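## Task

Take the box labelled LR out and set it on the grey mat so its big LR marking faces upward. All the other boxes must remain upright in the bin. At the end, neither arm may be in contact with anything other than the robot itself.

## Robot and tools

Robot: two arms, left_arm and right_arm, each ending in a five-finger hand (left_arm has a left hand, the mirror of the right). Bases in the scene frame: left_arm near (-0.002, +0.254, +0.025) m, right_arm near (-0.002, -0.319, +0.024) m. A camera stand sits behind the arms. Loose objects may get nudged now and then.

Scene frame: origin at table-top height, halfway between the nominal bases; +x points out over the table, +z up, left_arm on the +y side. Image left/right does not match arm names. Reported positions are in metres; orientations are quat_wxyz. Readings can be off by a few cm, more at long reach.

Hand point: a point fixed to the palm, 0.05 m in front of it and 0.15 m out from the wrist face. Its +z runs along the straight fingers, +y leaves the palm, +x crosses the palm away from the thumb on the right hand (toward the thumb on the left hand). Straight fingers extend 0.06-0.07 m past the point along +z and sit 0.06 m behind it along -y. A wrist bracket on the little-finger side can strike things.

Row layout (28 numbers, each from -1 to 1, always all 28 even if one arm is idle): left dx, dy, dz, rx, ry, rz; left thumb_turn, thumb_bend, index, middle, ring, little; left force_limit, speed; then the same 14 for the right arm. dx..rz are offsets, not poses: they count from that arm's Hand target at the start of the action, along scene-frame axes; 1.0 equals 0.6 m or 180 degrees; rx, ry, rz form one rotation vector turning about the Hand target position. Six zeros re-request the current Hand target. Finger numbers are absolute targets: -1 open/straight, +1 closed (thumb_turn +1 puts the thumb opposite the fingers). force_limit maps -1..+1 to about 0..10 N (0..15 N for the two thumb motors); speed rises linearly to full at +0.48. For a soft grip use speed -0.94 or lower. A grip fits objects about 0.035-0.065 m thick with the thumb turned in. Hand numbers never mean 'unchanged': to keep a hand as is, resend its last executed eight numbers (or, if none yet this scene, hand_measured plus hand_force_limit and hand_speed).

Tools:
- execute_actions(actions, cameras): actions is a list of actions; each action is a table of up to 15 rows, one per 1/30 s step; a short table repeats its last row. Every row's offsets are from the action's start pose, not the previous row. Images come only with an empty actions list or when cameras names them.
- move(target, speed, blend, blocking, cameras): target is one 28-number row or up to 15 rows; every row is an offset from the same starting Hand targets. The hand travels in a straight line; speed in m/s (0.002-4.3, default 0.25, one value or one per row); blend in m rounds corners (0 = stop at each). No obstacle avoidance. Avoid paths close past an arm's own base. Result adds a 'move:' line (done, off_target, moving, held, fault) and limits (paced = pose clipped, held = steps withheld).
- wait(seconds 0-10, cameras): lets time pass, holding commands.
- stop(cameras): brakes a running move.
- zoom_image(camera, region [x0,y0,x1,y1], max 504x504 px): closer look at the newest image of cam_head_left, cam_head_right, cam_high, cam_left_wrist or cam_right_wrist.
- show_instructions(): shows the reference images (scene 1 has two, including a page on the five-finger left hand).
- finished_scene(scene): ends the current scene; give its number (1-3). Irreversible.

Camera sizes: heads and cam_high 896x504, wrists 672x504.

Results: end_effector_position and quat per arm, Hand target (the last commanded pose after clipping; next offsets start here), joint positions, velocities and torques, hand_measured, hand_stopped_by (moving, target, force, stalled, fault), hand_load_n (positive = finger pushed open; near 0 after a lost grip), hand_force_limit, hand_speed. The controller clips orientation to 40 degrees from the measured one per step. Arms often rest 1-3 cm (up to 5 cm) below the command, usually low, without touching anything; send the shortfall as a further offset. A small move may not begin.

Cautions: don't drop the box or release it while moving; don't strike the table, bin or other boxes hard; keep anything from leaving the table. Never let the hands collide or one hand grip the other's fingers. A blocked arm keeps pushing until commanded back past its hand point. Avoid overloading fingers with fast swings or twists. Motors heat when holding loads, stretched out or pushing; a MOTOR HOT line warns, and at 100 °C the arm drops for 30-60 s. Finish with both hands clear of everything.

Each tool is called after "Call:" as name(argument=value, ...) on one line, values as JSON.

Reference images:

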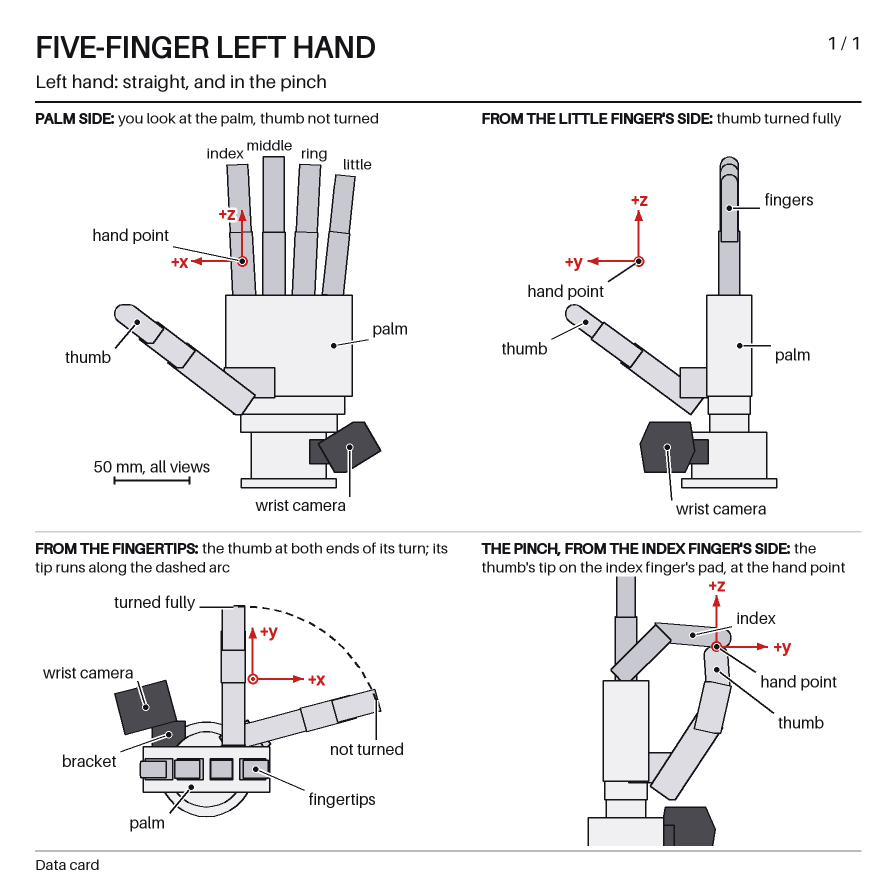

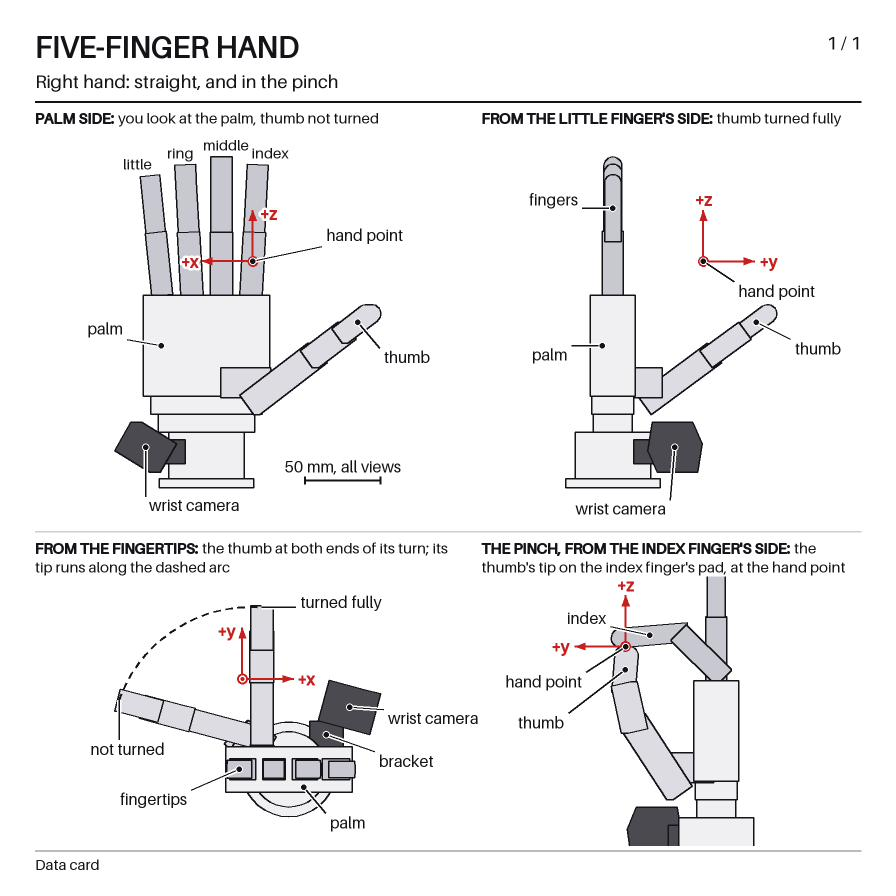

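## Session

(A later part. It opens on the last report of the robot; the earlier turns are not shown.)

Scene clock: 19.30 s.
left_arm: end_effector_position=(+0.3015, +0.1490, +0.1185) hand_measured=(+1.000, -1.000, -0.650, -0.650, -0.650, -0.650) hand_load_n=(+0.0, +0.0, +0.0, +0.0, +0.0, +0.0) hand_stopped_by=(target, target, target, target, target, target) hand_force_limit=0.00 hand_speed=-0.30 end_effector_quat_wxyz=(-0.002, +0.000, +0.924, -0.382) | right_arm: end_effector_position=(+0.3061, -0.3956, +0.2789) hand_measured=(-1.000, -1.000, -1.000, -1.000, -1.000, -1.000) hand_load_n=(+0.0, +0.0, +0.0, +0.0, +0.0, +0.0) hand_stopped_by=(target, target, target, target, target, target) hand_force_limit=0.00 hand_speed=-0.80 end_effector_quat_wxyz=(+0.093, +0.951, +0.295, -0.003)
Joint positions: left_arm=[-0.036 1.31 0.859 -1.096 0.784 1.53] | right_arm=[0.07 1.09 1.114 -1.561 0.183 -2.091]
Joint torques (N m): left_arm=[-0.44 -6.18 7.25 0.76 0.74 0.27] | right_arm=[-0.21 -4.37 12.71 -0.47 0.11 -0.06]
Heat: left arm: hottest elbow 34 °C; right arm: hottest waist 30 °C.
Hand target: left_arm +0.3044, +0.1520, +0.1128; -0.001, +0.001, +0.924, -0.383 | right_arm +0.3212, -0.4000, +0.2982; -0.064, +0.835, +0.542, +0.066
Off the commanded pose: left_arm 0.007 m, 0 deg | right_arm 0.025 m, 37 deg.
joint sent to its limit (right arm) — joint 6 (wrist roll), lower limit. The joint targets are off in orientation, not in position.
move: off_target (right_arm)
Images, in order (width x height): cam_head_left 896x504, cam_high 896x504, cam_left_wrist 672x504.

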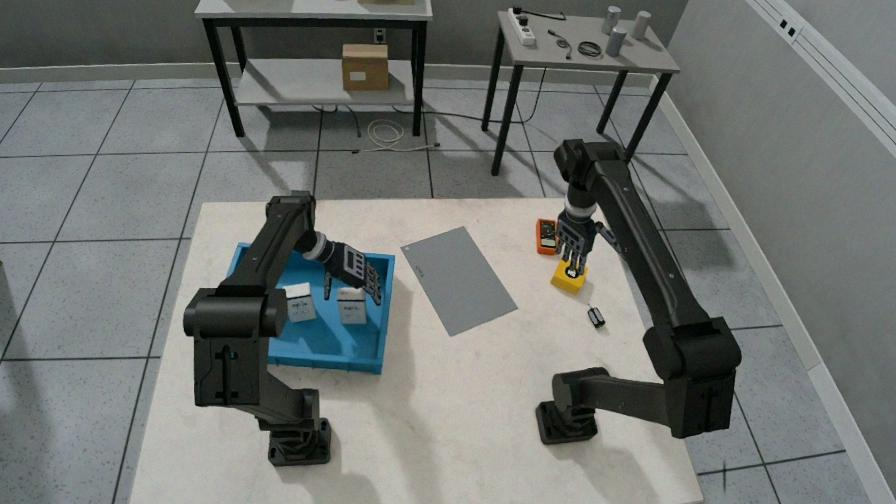

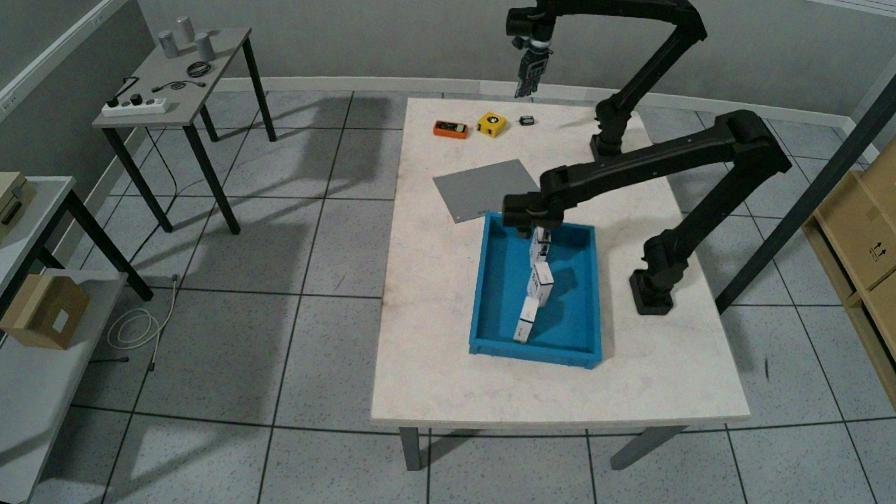

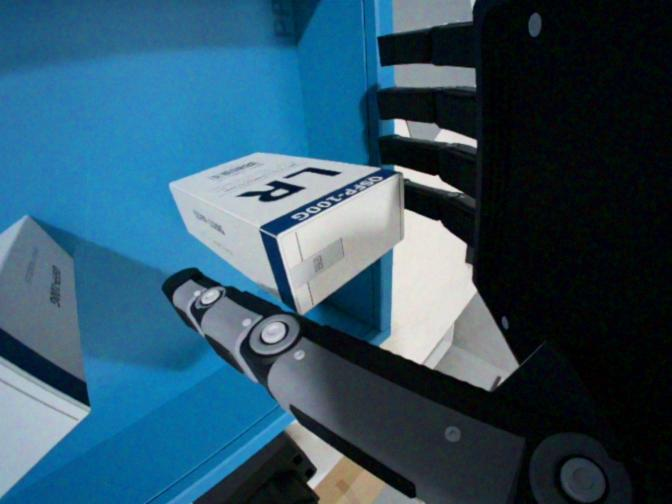

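Call:
move(target=[0,0,0,0,0,0,1,-0.3,0.2,0.2,-0.65,-0.65,-0.2,-0.9,0,0,0,0,0,0,-1,-1,-1,-1,-1,-1,0,-0.8], speed=0.1, cameras=["cam_head_left", "cam_left_wrist"])

Call:
zoom_image(camera="cam_head_left", region=[280, 220, 420, 360])

Scene clock: 21.40 s.
left_arm: end_effector_position=(+0.3017, +0.1489, +0.1185) hand_measured=(+1.000, -0.778, -0.196, -0.214, -0.650, -0.650) hand_load_n=(-1.0, +8.5, +5.5, +2.5, +0.0, +0.0) hand_stopped_by=(target, force, force, force, target, target) hand_force_limit=-0.20 hand_speed=-0.90 end_effector_quat_wxyz=(-0.002, +0.001, +0.924, -0.382) | right_arm: end_effector_position=(+0.3061, -0.3956, +0.2789) hand_measured=(-1.000, -1.000, -1.000, -1.000, -1.000, -1.000) hand_load_n=(+0.0, +0.0, +0.0, +0.0, +0.0, +0.0) hand_stopped_by=(target, target, target, target, target, target) hand_force_limit=0.00 hand_speed=-0.80 end_effector_quat_wxyz=(+0.093, +0.951, +0.295, -0.003)
Joint positions: left_arm=[-0.036 1.31 0.859 -1.095 0.784 1.53] | right_arm=[0.07 1.09 1.114 -1.561 0.183 -2.091]
Joint torques (N m): left_arm=[0.03 -6.59 7.13 0.81 0.71 0.32] | right_arm=[-0.21 -4.31 12.68 -0.47 0.12 -0.06]
Heat: left arm: hottest elbow 34 °C; right arm: hottest waist 30 °C.
Hand target: left_arm +0.3045, +0.1520, +0.1128; -0.001, +0.001, +0.924, -0.383 | right_arm +0.3212, -0.4000, +0.2982; -0.064, +0.835, +0.542, +0.066
Off the commanded pose: left_arm 0.007 m, 0 deg | right_arm 0.025 m, 37 deg.
joint sent to its limit (right arm) — joint 6 (wrist roll), lower limit. The joint targets are off in orientation, not in position.
move: off_target (right_arm)
Images, in order (width x height): cam_head_left 896x504, cam_left_wrist 672x504.

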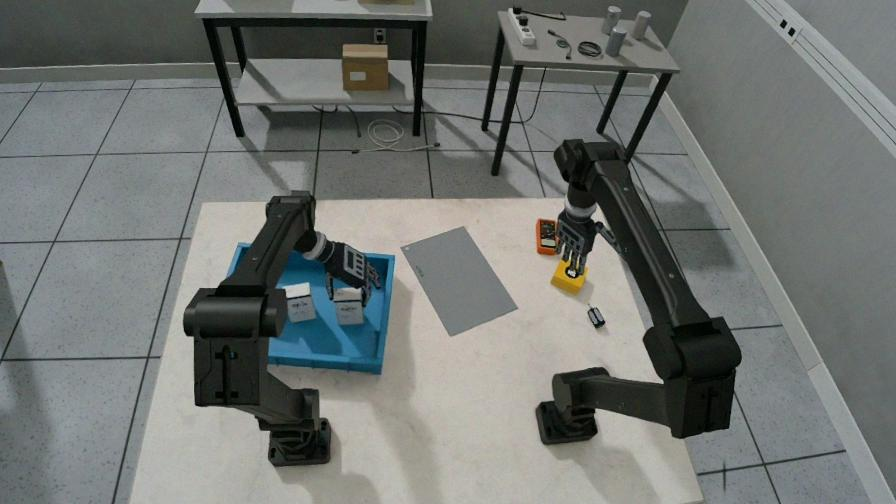

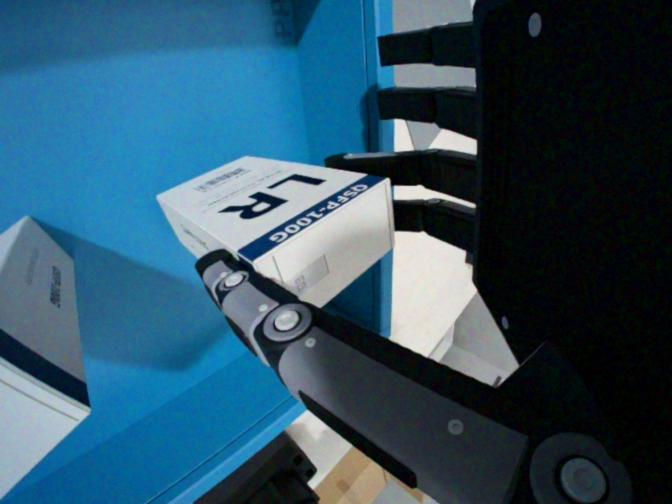

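Scaled by 3.600.

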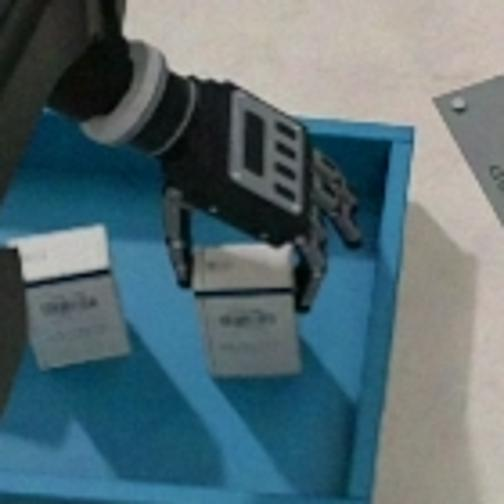

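Call:
move(target=[0,0,0.36,0,0,0,1,-0.3,0.2,0.2,-0.65,-0.65,-0.2,-0.9,-0.08,-0.08,0,0,0,0,-1,-1,-1,-1,-1,-1,0,-0.8], speed=0.14, cameras=["cam_head_left", "cam_left_wrist"])

Scene clock: 25.07 s.
left_arm: end_effector_position=(+0.2949, +0.1491, +0.3133) hand_measured=(+1.000, -0.778, -0.196, -0.214, -0.650, -0.650) hand_load_n=(-0.5, +8.5, +5.5, +3.0, +0.0, +0.0) hand_stopped_by=(target, force, force, force, target, target) hand_force_limit=-0.20 hand_speed=-0.90 end_effector_quat_wxyz=(-0.020, -0.007, +0.924, -0.382) | right_arm: end_effector_position=(+0.2769, -0.4422, +0.2939) hand_measured=(-1.000, -1.000, -1.000, -1.000, -1.000, -1.000) hand_load_n=(+0.0, +0.0, +0.0, +0.0, +0.0, +0.0) hand_stopped_by=(target, target, target, target, target, target) hand_force_limit=0.00 hand_speed=-0.80 end_effector_quat_wxyz=(+0.121, +0.963, +0.239, -0.029)
Joint positions: left_arm=[-0.036 1.221 1.304 -1.667 0.784 1.531] | right_arm=[-0.047 1.059 1.114 -1.616 0.25 -2.091]
Joint torques (N m): left_arm=[-0.62 -7.18 12.1 -0.03 0.73 0.28] | right_arm=[-0.26 -6.07 8.16 -0.58 0.33 -0.06]
Heat: left arm: hottest elbow 35 °C; right arm: hottest waist 30 °C.
Hand target: left_arm +0.3044, +0.1520, +0.3289; -0.001, +0.001, +0.924, -0.383 | right_arm +0.2732, -0.4480, +0.2981; -0.044, +0.856, +0.512, +0.055
Off the commanded pose: left_arm 0.018 m, 2 deg | right_arm 0.008 m, 45 deg; orientation clipped.
joint sent to its limit (right arm) — joint 6 (wrist roll), lower limit. The joint targets are off in orientation, not in position.
move: off_target (left_arm, right_arm); limits=paced
Images, in order (width x height): cam_head_left 896x504, cam_left_wrist 672x504.

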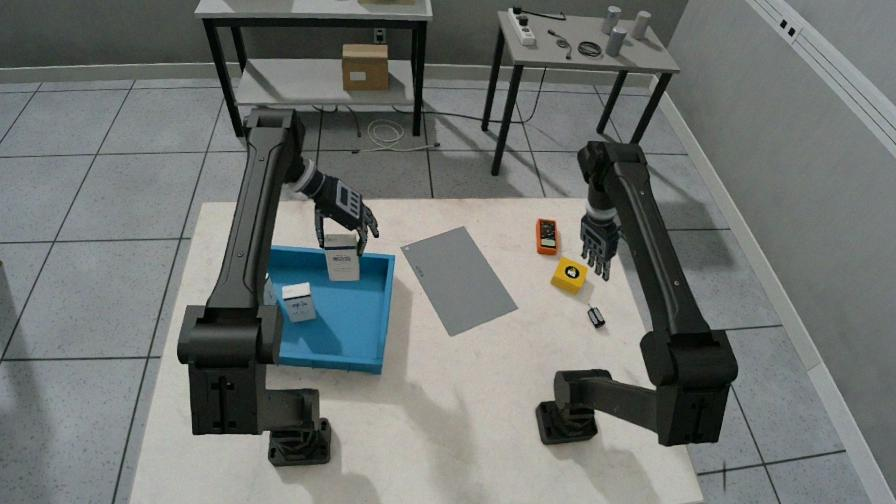

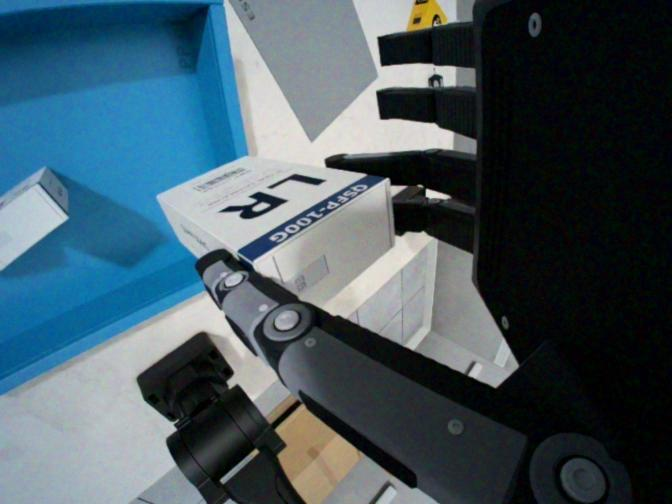

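Call:
move(target=[[0.159,-0.337,0,0,-0.389,0,1,-0.3,0.2,0.2,-0.65,-0.65,-0.2,-0.9,0,0,0,0,0,0,-1,-1,-1,-1,-1,-1,0,-0.8],[0.251,-0.478,-0.248,0,-0.389,0,1,-0.3,0.2,0.2,-0.65,-0.65,-0.2,-0.9,0,0,0,0,0,0,-1,-1,-1,-1,-1,-1,0,-0.8]], speed=0.22, blend=0.04, cameras=["all"])

Scene clock: 33.40 s.
left_arm: end_effector_position=(+0.4477, -0.1223, +0.1619) hand_measured=(+1.000, -0.778, -0.196, -0.214, -0.650, -0.650) hand_load_n=(+0.5, +8.5, +5.5, +2.0, +0.0, +0.0) hand_stopped_by=(target, force, force, force, target, target) hand_force_limit=-0.20 hand_speed=-0.90 end_effector_quat_wxyz=(+0.511, +0.215, +0.773, -0.308) | right_arm: end_effector_position=(+0.2769, -0.4422, +0.2939) hand_measured=(-1.000, -1.000, -1.000, -1.000, -1.000, -1.000) hand_load_n=(+0.0, +0.0, +0.0, +0.0, +0.0, +0.0) hand_stopped_by=(target, target, target, target, target, target) hand_force_limit=0.00 hand_speed=-0.80 end_effector_quat_wxyz=(+0.122, +0.963, +0.239, -0.030)
Joint positions: left_arm=[-0.773 1.48 0.748 0.441 0.044 1.313] | right_arm=[-0.047 1.059 1.114 -1.616 0.251 -2.091]
Joint torques (N m): left_arm=[-1.44 -11.46 9.78 3.37 -0.17 0.39] | right_arm=[-0.15 -6.01 8.14 -0.5 0.4 -0.05]
Heat: left arm: hottest elbow 35 °C; right arm: hottest waist 30 °C.
Hand target: left_arm +0.4551, -0.1348, +0.1799; +0.529, +0.221, +0.757, -0.313 | right_arm +0.2732, -0.4480, +0.2981; -0.044, +0.856, +0.512, +0.055
Off the commanded pose: left_arm 0.023 m, 3 deg | right_arm 0.008 m, 40 deg; orientation clipped.
joint sent to its limit (right arm) — joint 6 (wrist roll), lower limit. The joint targets are off in orientation, not in position.
move: off_target (left_arm, right_arm); limits=paced

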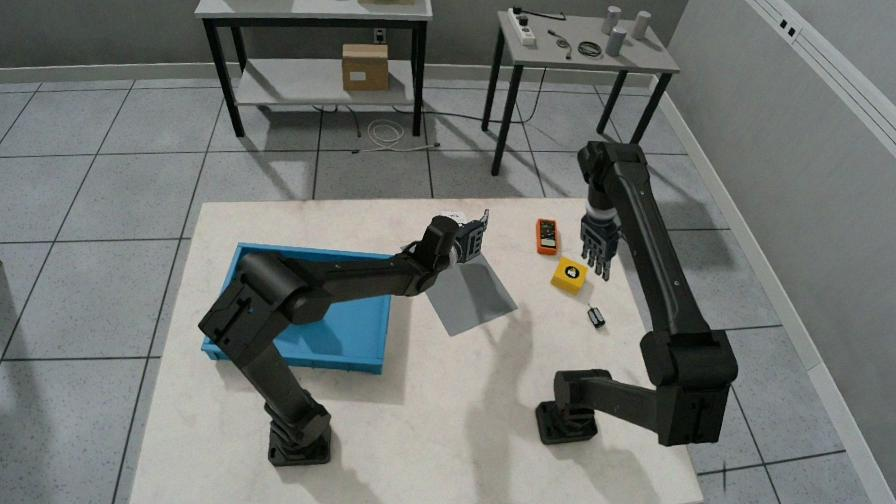

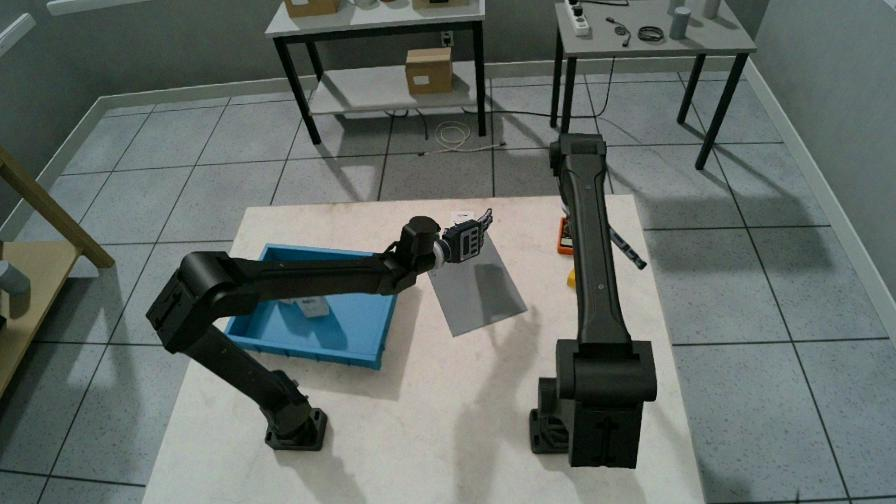

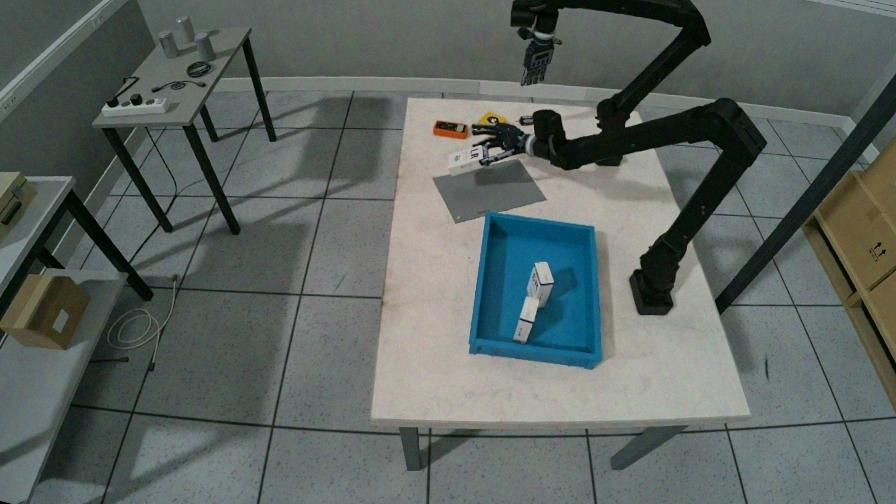

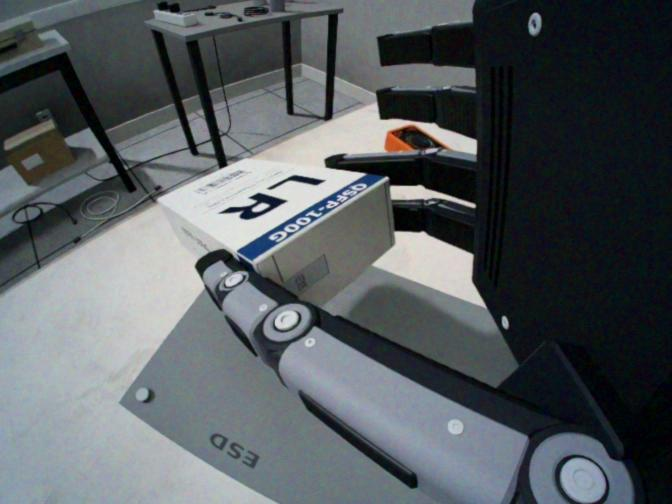

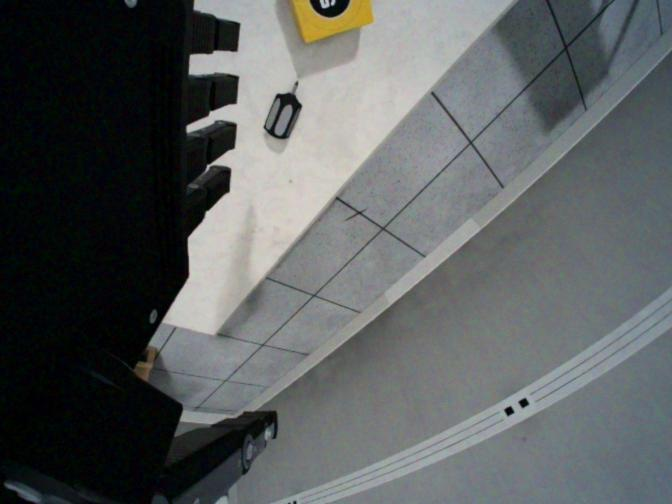

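Call:
move(target=[[-0.105,0.008,-0.08,0,0,0,1,-0.3,0.2,0.2,-0.65,-0.65,-0.2,-0.9,0,0,0,0,0,0,-1,-1,-1,-1,-1,-1,0,-0.8],[-0.105,0.008,-0.14,0,0,0,1,-0.3,0.2,0.2,-0.65,-0.65,-0.2,-0.9,0,0,0,0,0,0,-1,-1,-1,-1,-1,-1,0,-0.8]], speed=0.12, blend=0.02, cameras=["cam_head_left", "cam_head_right", "cam_high", "cam_left_wrist"])

Call:
zoom_image(camera="cam_high", region=[420, 110, 560, 230])

Call:
zoom_image(camera="cam_head_right", region=[390, 190, 550, 350])

Scene clock: 35.73 s.
left_arm: end_effector_position=(+0.3938, -0.1239, +0.0944) hand_measured=(+1.000, -0.778, -0.196, -0.214, -0.650, -0.650) hand_load_n=(+0.0, +8.5, +5.5, +2.5, +0.0, +0.0) hand_stopped_by=(target, force, force, force, target, target) hand_force_limit=-0.20 hand_speed=-0.90 end_effector_quat_wxyz=(+0.525, +0.222, +0.762, -0.307) | right_arm: end_effector_position=(+0.2769, -0.4422, +0.2939) hand_measured=(-1.000, -1.000, -1.000, -1.000, -1.000, -1.000) hand_load_n=(+0.0, +0.0, +0.0, +0.0, +0.0, +0.0) hand_stopped_by=(target, target, target, target, target, target) hand_force_limit=0.00 hand_speed=-0.80 end_effector_quat_wxyz=(+0.122, +0.963, +0.239, -0.030)
Joint positions: left_arm=[-0.881 1.596 0.579 0.754 -0.062 1.31] | right_arm=[-0.047 1.059 1.114 -1.616 0.251 -2.091]
Joint torques (N m): left_arm=[-1.44 -10.23 6.15 3.34 -0.18 0.11] | right_arm=[-0.26 -6.07 8.16 -0.49 0.4 -0.05]
Heat: left arm: hottest elbow 36 °C; right arm: hottest waist 30 °C.
Hand target: left_arm +0.3921, -0.1301, +0.0960; +0.529, +0.221, +0.757, -0.313 | right_arm +0.2732, -0.4480, +0.2981; -0.044, +0.856, +0.512, +0.055
Off the commanded pose: left_arm 0.007 m, 1 deg | right_arm 0.008 m, 40 deg.
joint sent to its limit (right arm) — joint 6 (wrist roll), lower limit. The joint targets are off in orientation, not in position.
move: off_target (right_arm); blend cut to 0.018 m at target 1; limits=paced
Images, in order (width x height): cam_head_left 896x504, cam_head_right 896x504, cam_high 896x504, cam_left_wrist 672x504.

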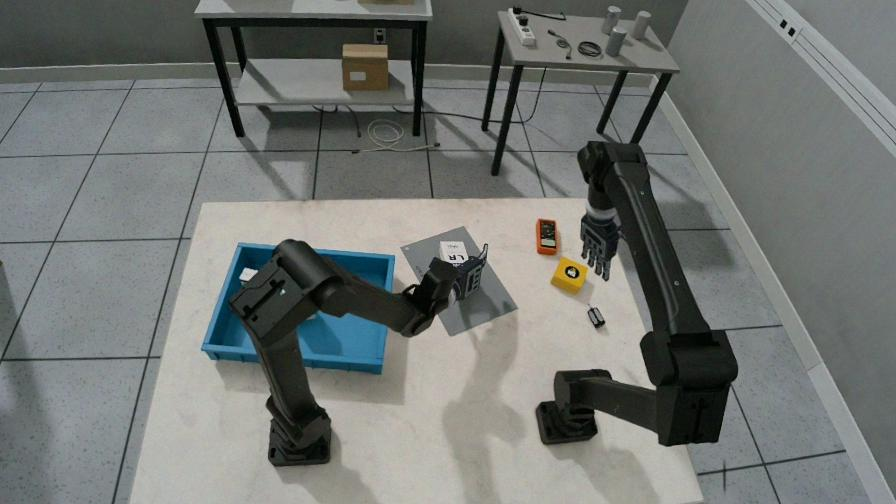

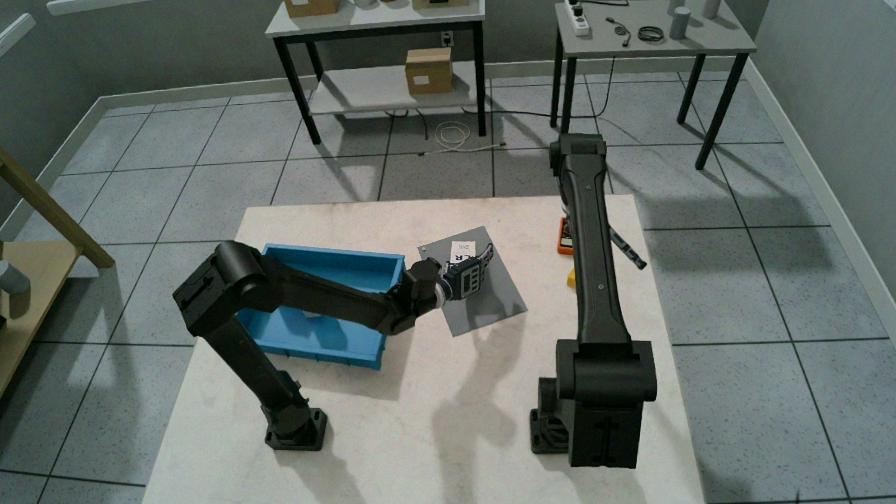

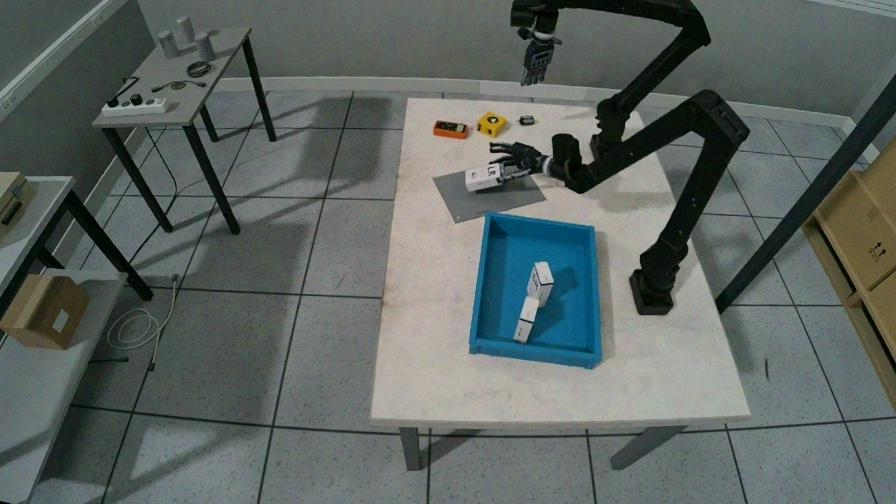

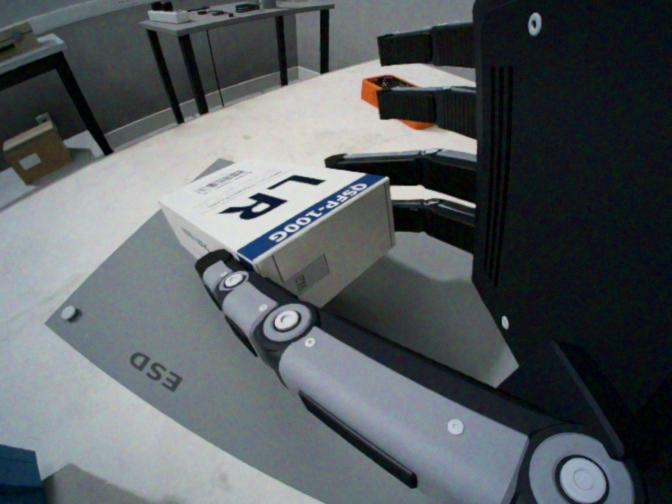

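Scaled by 3.600.

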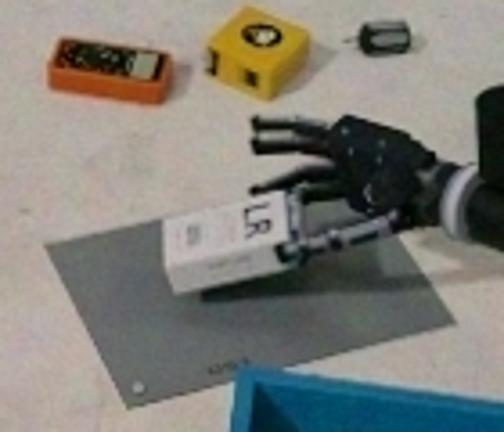

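Scaled by 3.150.

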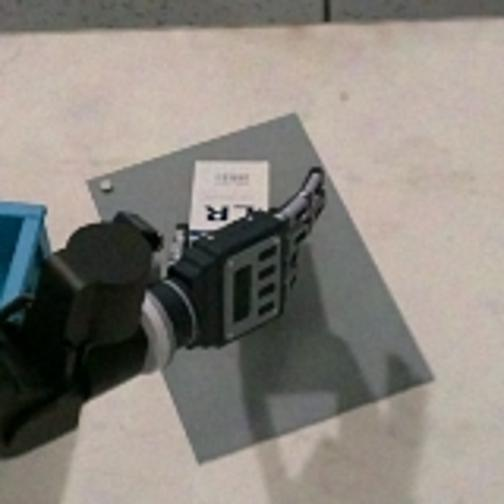

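Call:
move(target=[[-0.0235,-0.01,-0.068,0,0,0,1,-0.3,0.2,0.2,-0.65,-0.65,-0.2,-0.9,0,0,0,0,0,0,-1,-1,-1,-1,-1,-1,0,-0.8],[-0.0485,-0.01,-0.12,0,0,0,1,-0.3,0.2,0.2,-0.65,-0.65,-0.2,-0.9,0,0,0,0,0,0,-1,-1,-1,-1,-1,-1,0,-0.8]], speed=0.06, blend=0.01, cameras=["cam_head_left", "cam_head_right", "cam_high", "cam_left_wrist"])

Call:
zoom_image(camera="cam_high", region=[420, 110, 560, 230])

Call:
zoom_image(camera="cam_head_right", region=[390, 190, 550, 350])

Scene clock: 37.97 s.
left_arm: end_effector_position=(+0.3718, -0.1339, +0.0392) hand_measured=(+1.000, -0.778, -0.196, -0.214, -0.650, -0.650) hand_load_n=(+1.0, +5.5, +0.0, +2.5, +0.0, +0.0) hand_stopped_by=(target, force, force, force, target, target) hand_force_limit=-0.20 hand_speed=-0.90 end_effector_quat_wxyz=(+0.541, +0.219, +0.750, -0.311) | right_arm: end_effector_position=(+0.2769, -0.4422, +0.2939) hand_measured=(-1.000, -1.000, -1.000, -1.000, -1.000, -1.000) hand_load_n=(+0.0, +0.0, +0.0, +0.0, +0.0, +0.0) hand_stopped_by=(target, target, target, target, target, target) hand_force_limit=0.00 hand_speed=-0.80 end_effector_quat_wxyz=(+0.122, +0.963, +0.239, -0.030)
Joint positions: left_arm=[-0.95 1.811 0.54 1.046 -0.137 1.302] | right_arm=[-0.047 1.059 1.114 -1.616 0.251 -2.091]
Joint torques (N m): left_arm=[-2.32 -8.94 3.62 2.59 -0.04 -0.01] | right_arm=[-0.21 -6.01 8.16 -0.5 0.4 -0.06]
Heat: left arm: hottest elbow 35 °C; right arm: hottest waist 30 °C.
Hand target: left_arm +0.3630, -0.1360, +0.0240; +0.529, +0.221, +0.757, -0.313 | right_arm +0.2732, -0.4480, +0.2981; -0.044, +0.856, +0.512, +0.055
Off the commanded pose: left_arm 0.018 m, 2 deg | right_arm 0.008 m, 40 deg.
joint sent to its limit (right arm) — joint 6 (wrist roll), lower limit. The joint targets are off in orientation, not in position.
move: off_target (left_arm, right_arm)
Images, in order (width x height): cam_head_left 896x504, cam_head_right 896x504, cam_high 896x504, cam_left_wrist 672x504.

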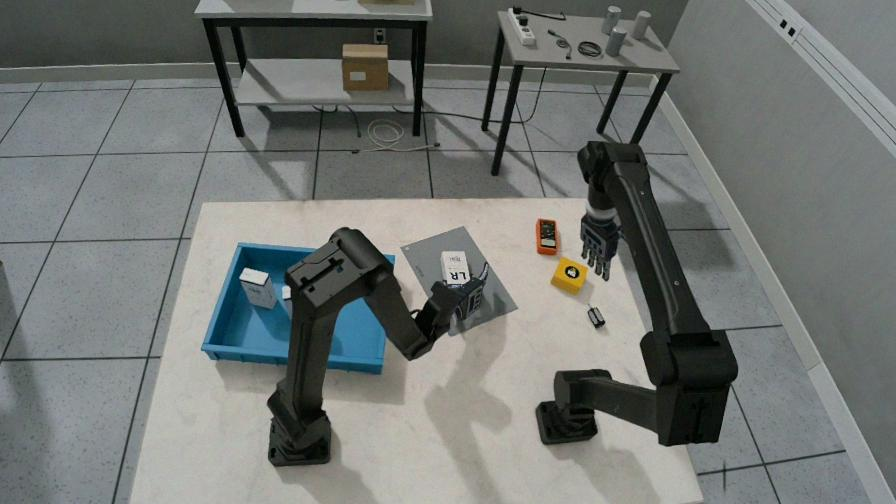

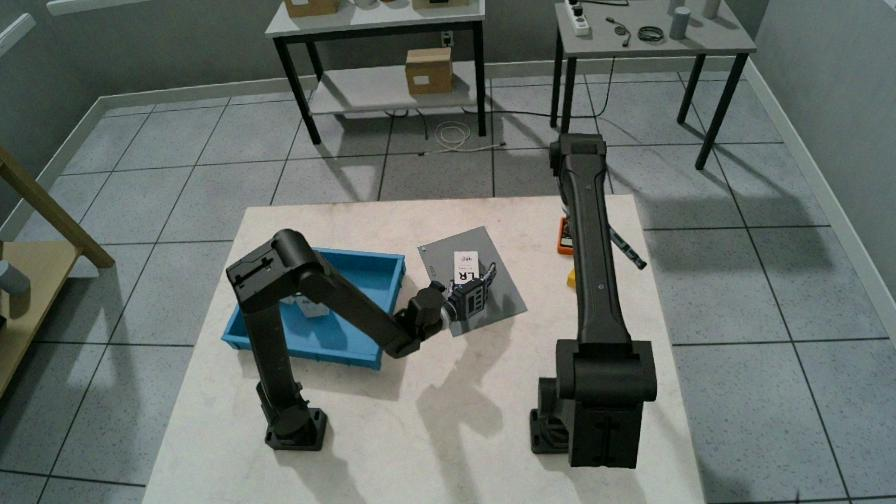

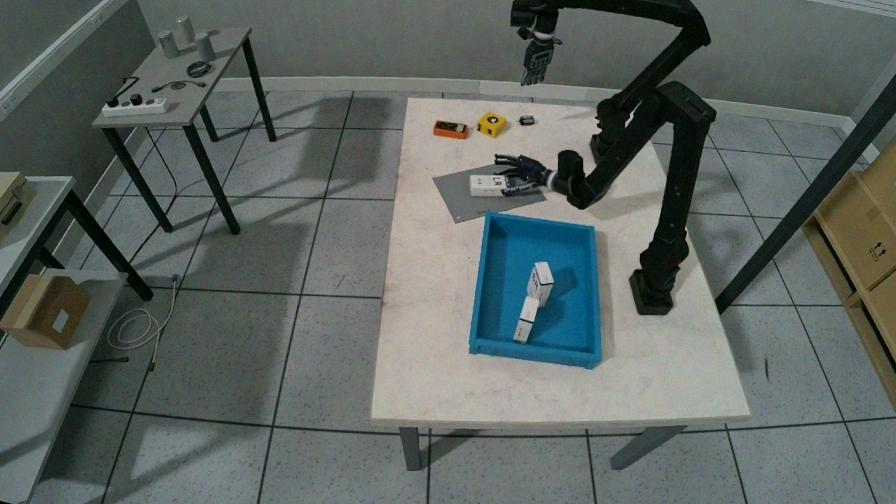

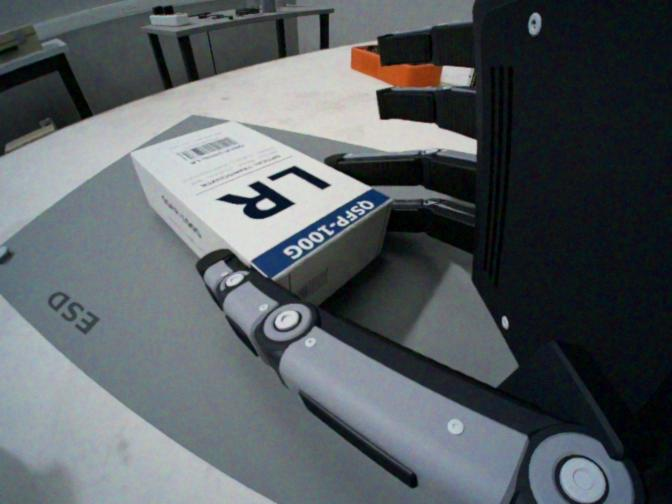

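Scaled by 3.600.

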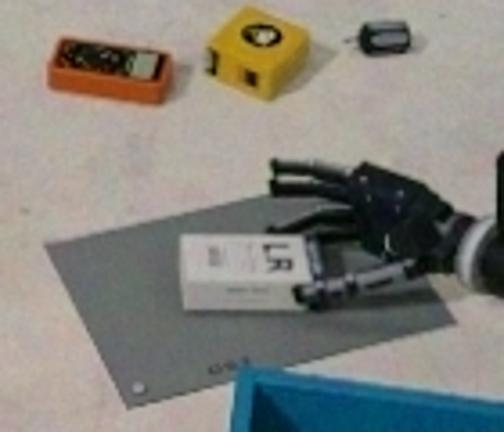

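Scaled by 3.150.

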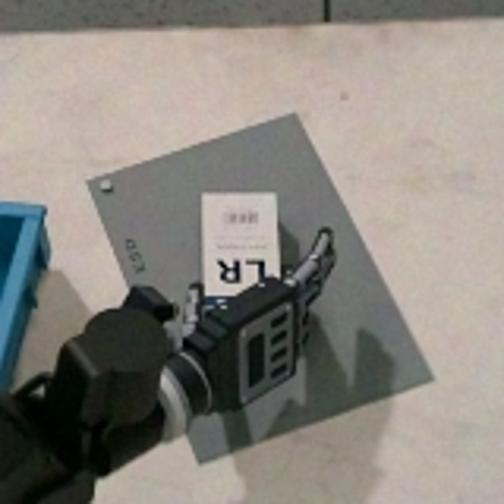

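Call:
move(target=[0,0,-0.024,0,0,0,1,-0.3,0.2,0.2,-0.65,-0.65,-0.2,-0.9,0,0,0,0,0,0,-1,-1,-1,-1,-1,-1,0,-0.8], speed=0.05, cameras=["cam_high", "cam_left_wrist"])

Call:
zoom_image(camera="cam_high", region=[420, 110, 560, 230])

Scene clock: 39.03 s.
left_arm: end_effector_position=(+0.3721, -0.1345, +0.0371) hand_measured=(+1.000, -0.778, -0.196, -0.214, -0.650, -0.650) hand_load_n=(+0.0, +6.5, -1.5, +1.5, +0.0, +0.0) hand_stopped_by=(target, force, force, force, target, target) hand_force_limit=-0.20 hand_speed=-0.90 end_effector_quat_wxyz=(+0.551, +0.214, +0.742, -0.316) | right_arm: end_effector_position=(+0.2769, -0.4422, +0.2939) hand_measured=(-1.000, -1.000, -1.000, -1.000, -1.000, -1.000) hand_load_n=(+0.0, +0.0, +0.0, +0.0, +0.0, +0.0) hand_stopped_by=(target, target, target, target, target, target) hand_force_limit=0.00 hand_speed=-0.80 end_effector_quat_wxyz=(+0.122, +0.963, +0.239, -0.030)
Joint positions: left_arm=[-0.952 1.845 0.536 1.115 -0.143 1.302] | right_arm=[-0.047 1.059 1.114 -1.616 0.251 -2.091]
Joint torques (N m): left_arm=[-1.08 -7.94 3.71 1.8 0.18 0.03] | right_arm=[-0.21 -6.01 8.16 -0.47 0.4 -0.06]
Heat: left arm: hottest elbow 35 °C; right arm: hottest waist 30 °C.
Hand target: left_arm +0.3629, -0.1361, +0.0095; +0.529, +0.221, +0.757, -0.313 | right_arm +0.2732, -0.4480, +0.2981; -0.044, +0.856, +0.512, +0.055
Off the commanded pose: left_arm 0.029 m, 3 deg | right_arm 0.008 m, 40 deg.
joint sent to its limit (right arm) — joint 6 (wrist roll), lower limit. The joint targets are off in orientation, not in position.
move: off_target (left_arm, right_arm)
Images, in order (width x height): cam_high 896x504, cam_left_wrist 672x504.

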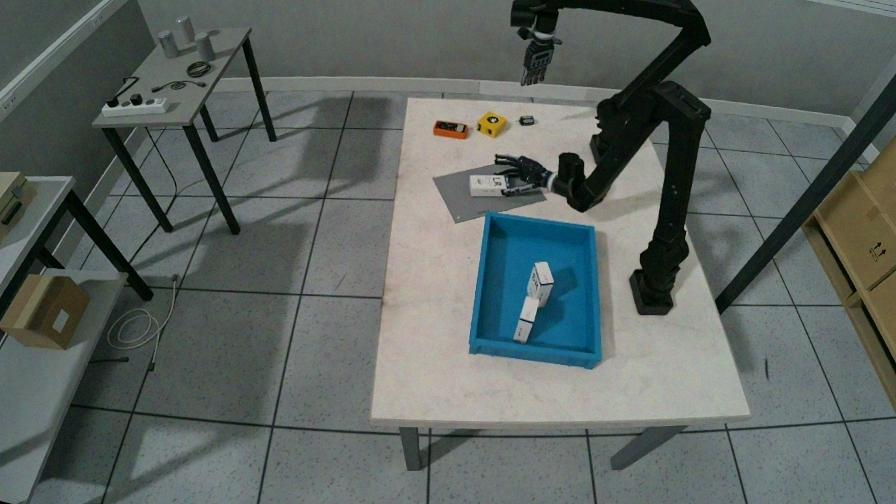

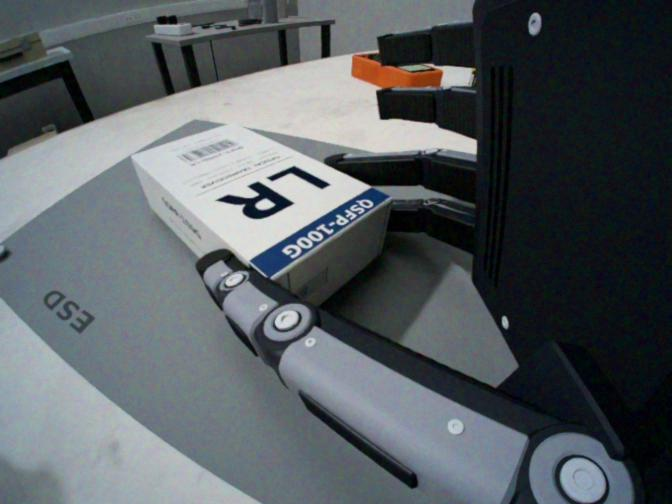

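Scaled by 3.600.

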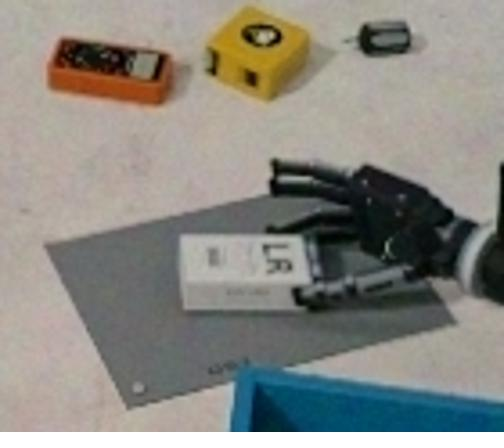

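Call:
move(target=[[0.01,0.002,0.042,0,0,0,1,-1,-0.65,-0.65,-0.65,-0.65,-0.2,-0.6,0,0,0,0,0,0,-1,-1,-1,-1,-1,-1,0,-0.8],[-0.04,0,0.12,0,0,0,1,-1,-0.65,-0.65,-0.65,-0.65,-0.2,-0.6,0,0,0,0,0,0,-1,-1,-1,-1,-1,-1,0,-0.8],[-0.05,0.05,0.32,0,0,0,1,-1,-0.65,-0.65,-0.65,-0.65,-0.2,-0.6,0,0,0,0,0,0,-1,-1,-1,-1,-1,-1,0,-0.8]], speed=0.09, blend=[0,0.02,0], cameras=["all"])

Scene clock: 42.93 s.
left_arm: end_effector_position=(+0.3231, -0.0986, +0.1824) hand_measured=(+1.000, -1.000, -0.650, -0.650, -0.650, -0.650) hand_load_n=(+0.5, +0.0, +0.0, +0.0, +0.5, +0.0) hand_stopped_by=(target, target, target, target, target, target) hand_force_limit=-0.20 hand_speed=-0.60 end_effector_quat_wxyz=(+0.521, +0.231, +0.763, -0.305) | right_arm: end_effector_position=(+0.2769, -0.4422, +0.2939) hand_measured=(-1.000, -1.000, -1.000, -1.000, -1.000, -1.000) hand_load_n=(+0.0, +0.0, +0.0, +0.0, +0.0, +0.0) hand_stopped_by=(target, target, target, target, target, target) hand_force_limit=0.00 hand_speed=-0.80 end_effector_quat_wxyz=(+0.122, +0.963, +0.239, -0.030)
Joint positions: left_arm=[-0.999 1.165 0.512 0.374 -0.163 1.289] | right_arm=[-0.047 1.059 1.114 -1.616 0.251 -2.091]
Joint torques (N m): left_arm=[0.21 -6.48 11.23 1.65 0.1 0.08] | right_arm=[-0.21 -6.01 8.17 -0.47 0.4 -0.06]
Heat: left arm: hottest elbow 35 °C; right arm: hottest waist 30 °C.
Hand target: left_arm +0.3329, -0.1061, +0.2018; +0.529, +0.220, +0.757, -0.314 | right_arm +0.2732, -0.4480, +0.2981; -0.044, +0.856, +0.512, +0.055
Off the commanded pose: left_arm 0.023 m, 2 deg | right_arm 0.008 m, 40 deg; orientation clipped.
joint sent to its limit (right arm) — joint 6 (wrist roll), lower limit. The joint targets are off in orientation, not in position.
move: off_target (left_arm, right_arm); limits=paced

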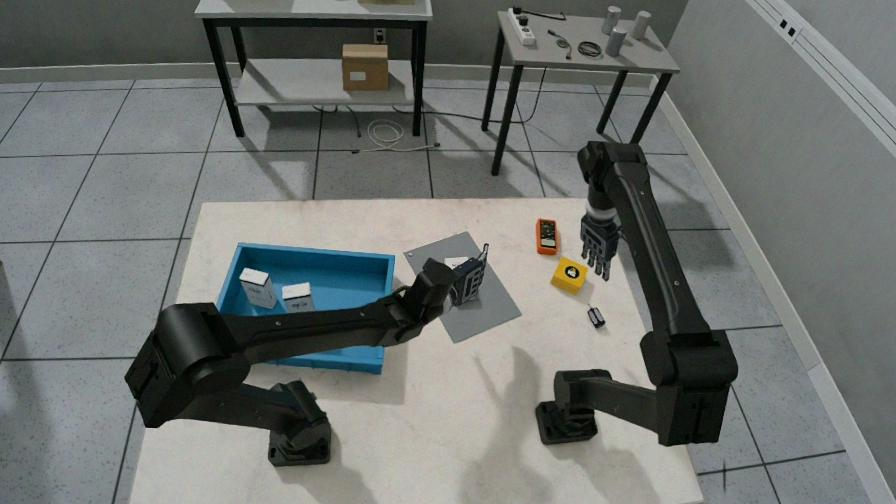

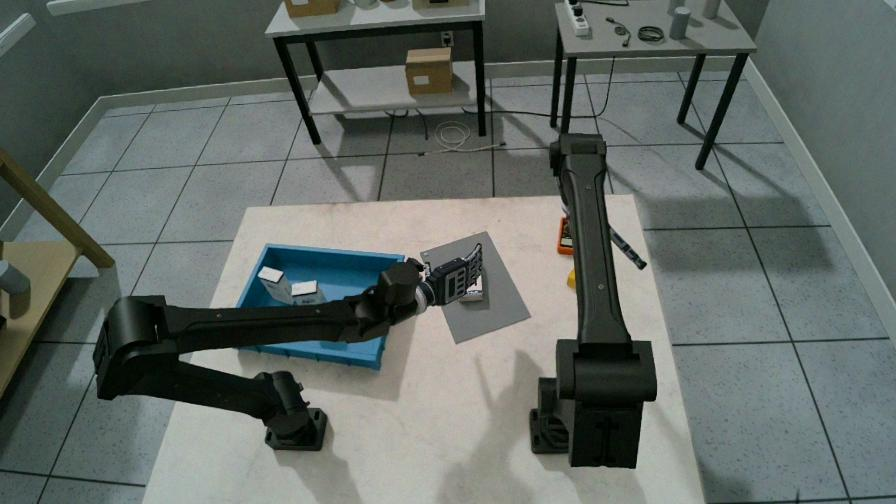

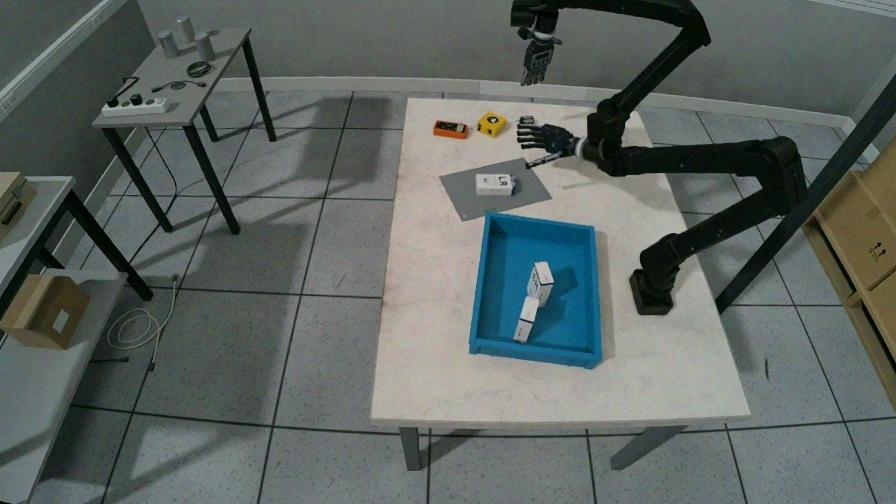

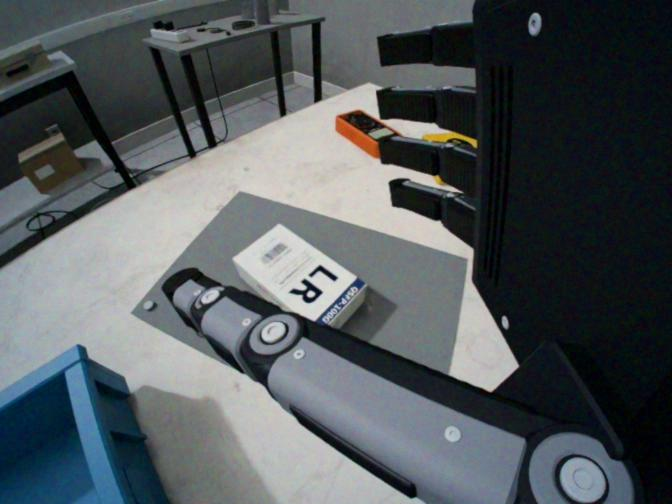

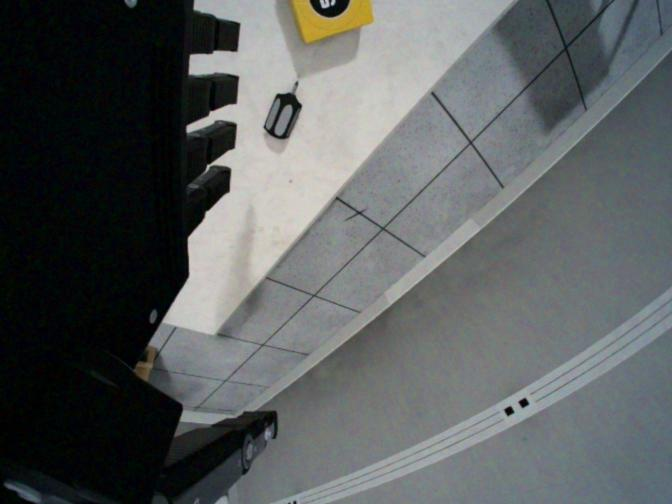

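Call:
finished_scene(scene=2)

The scene is finished: the task was done.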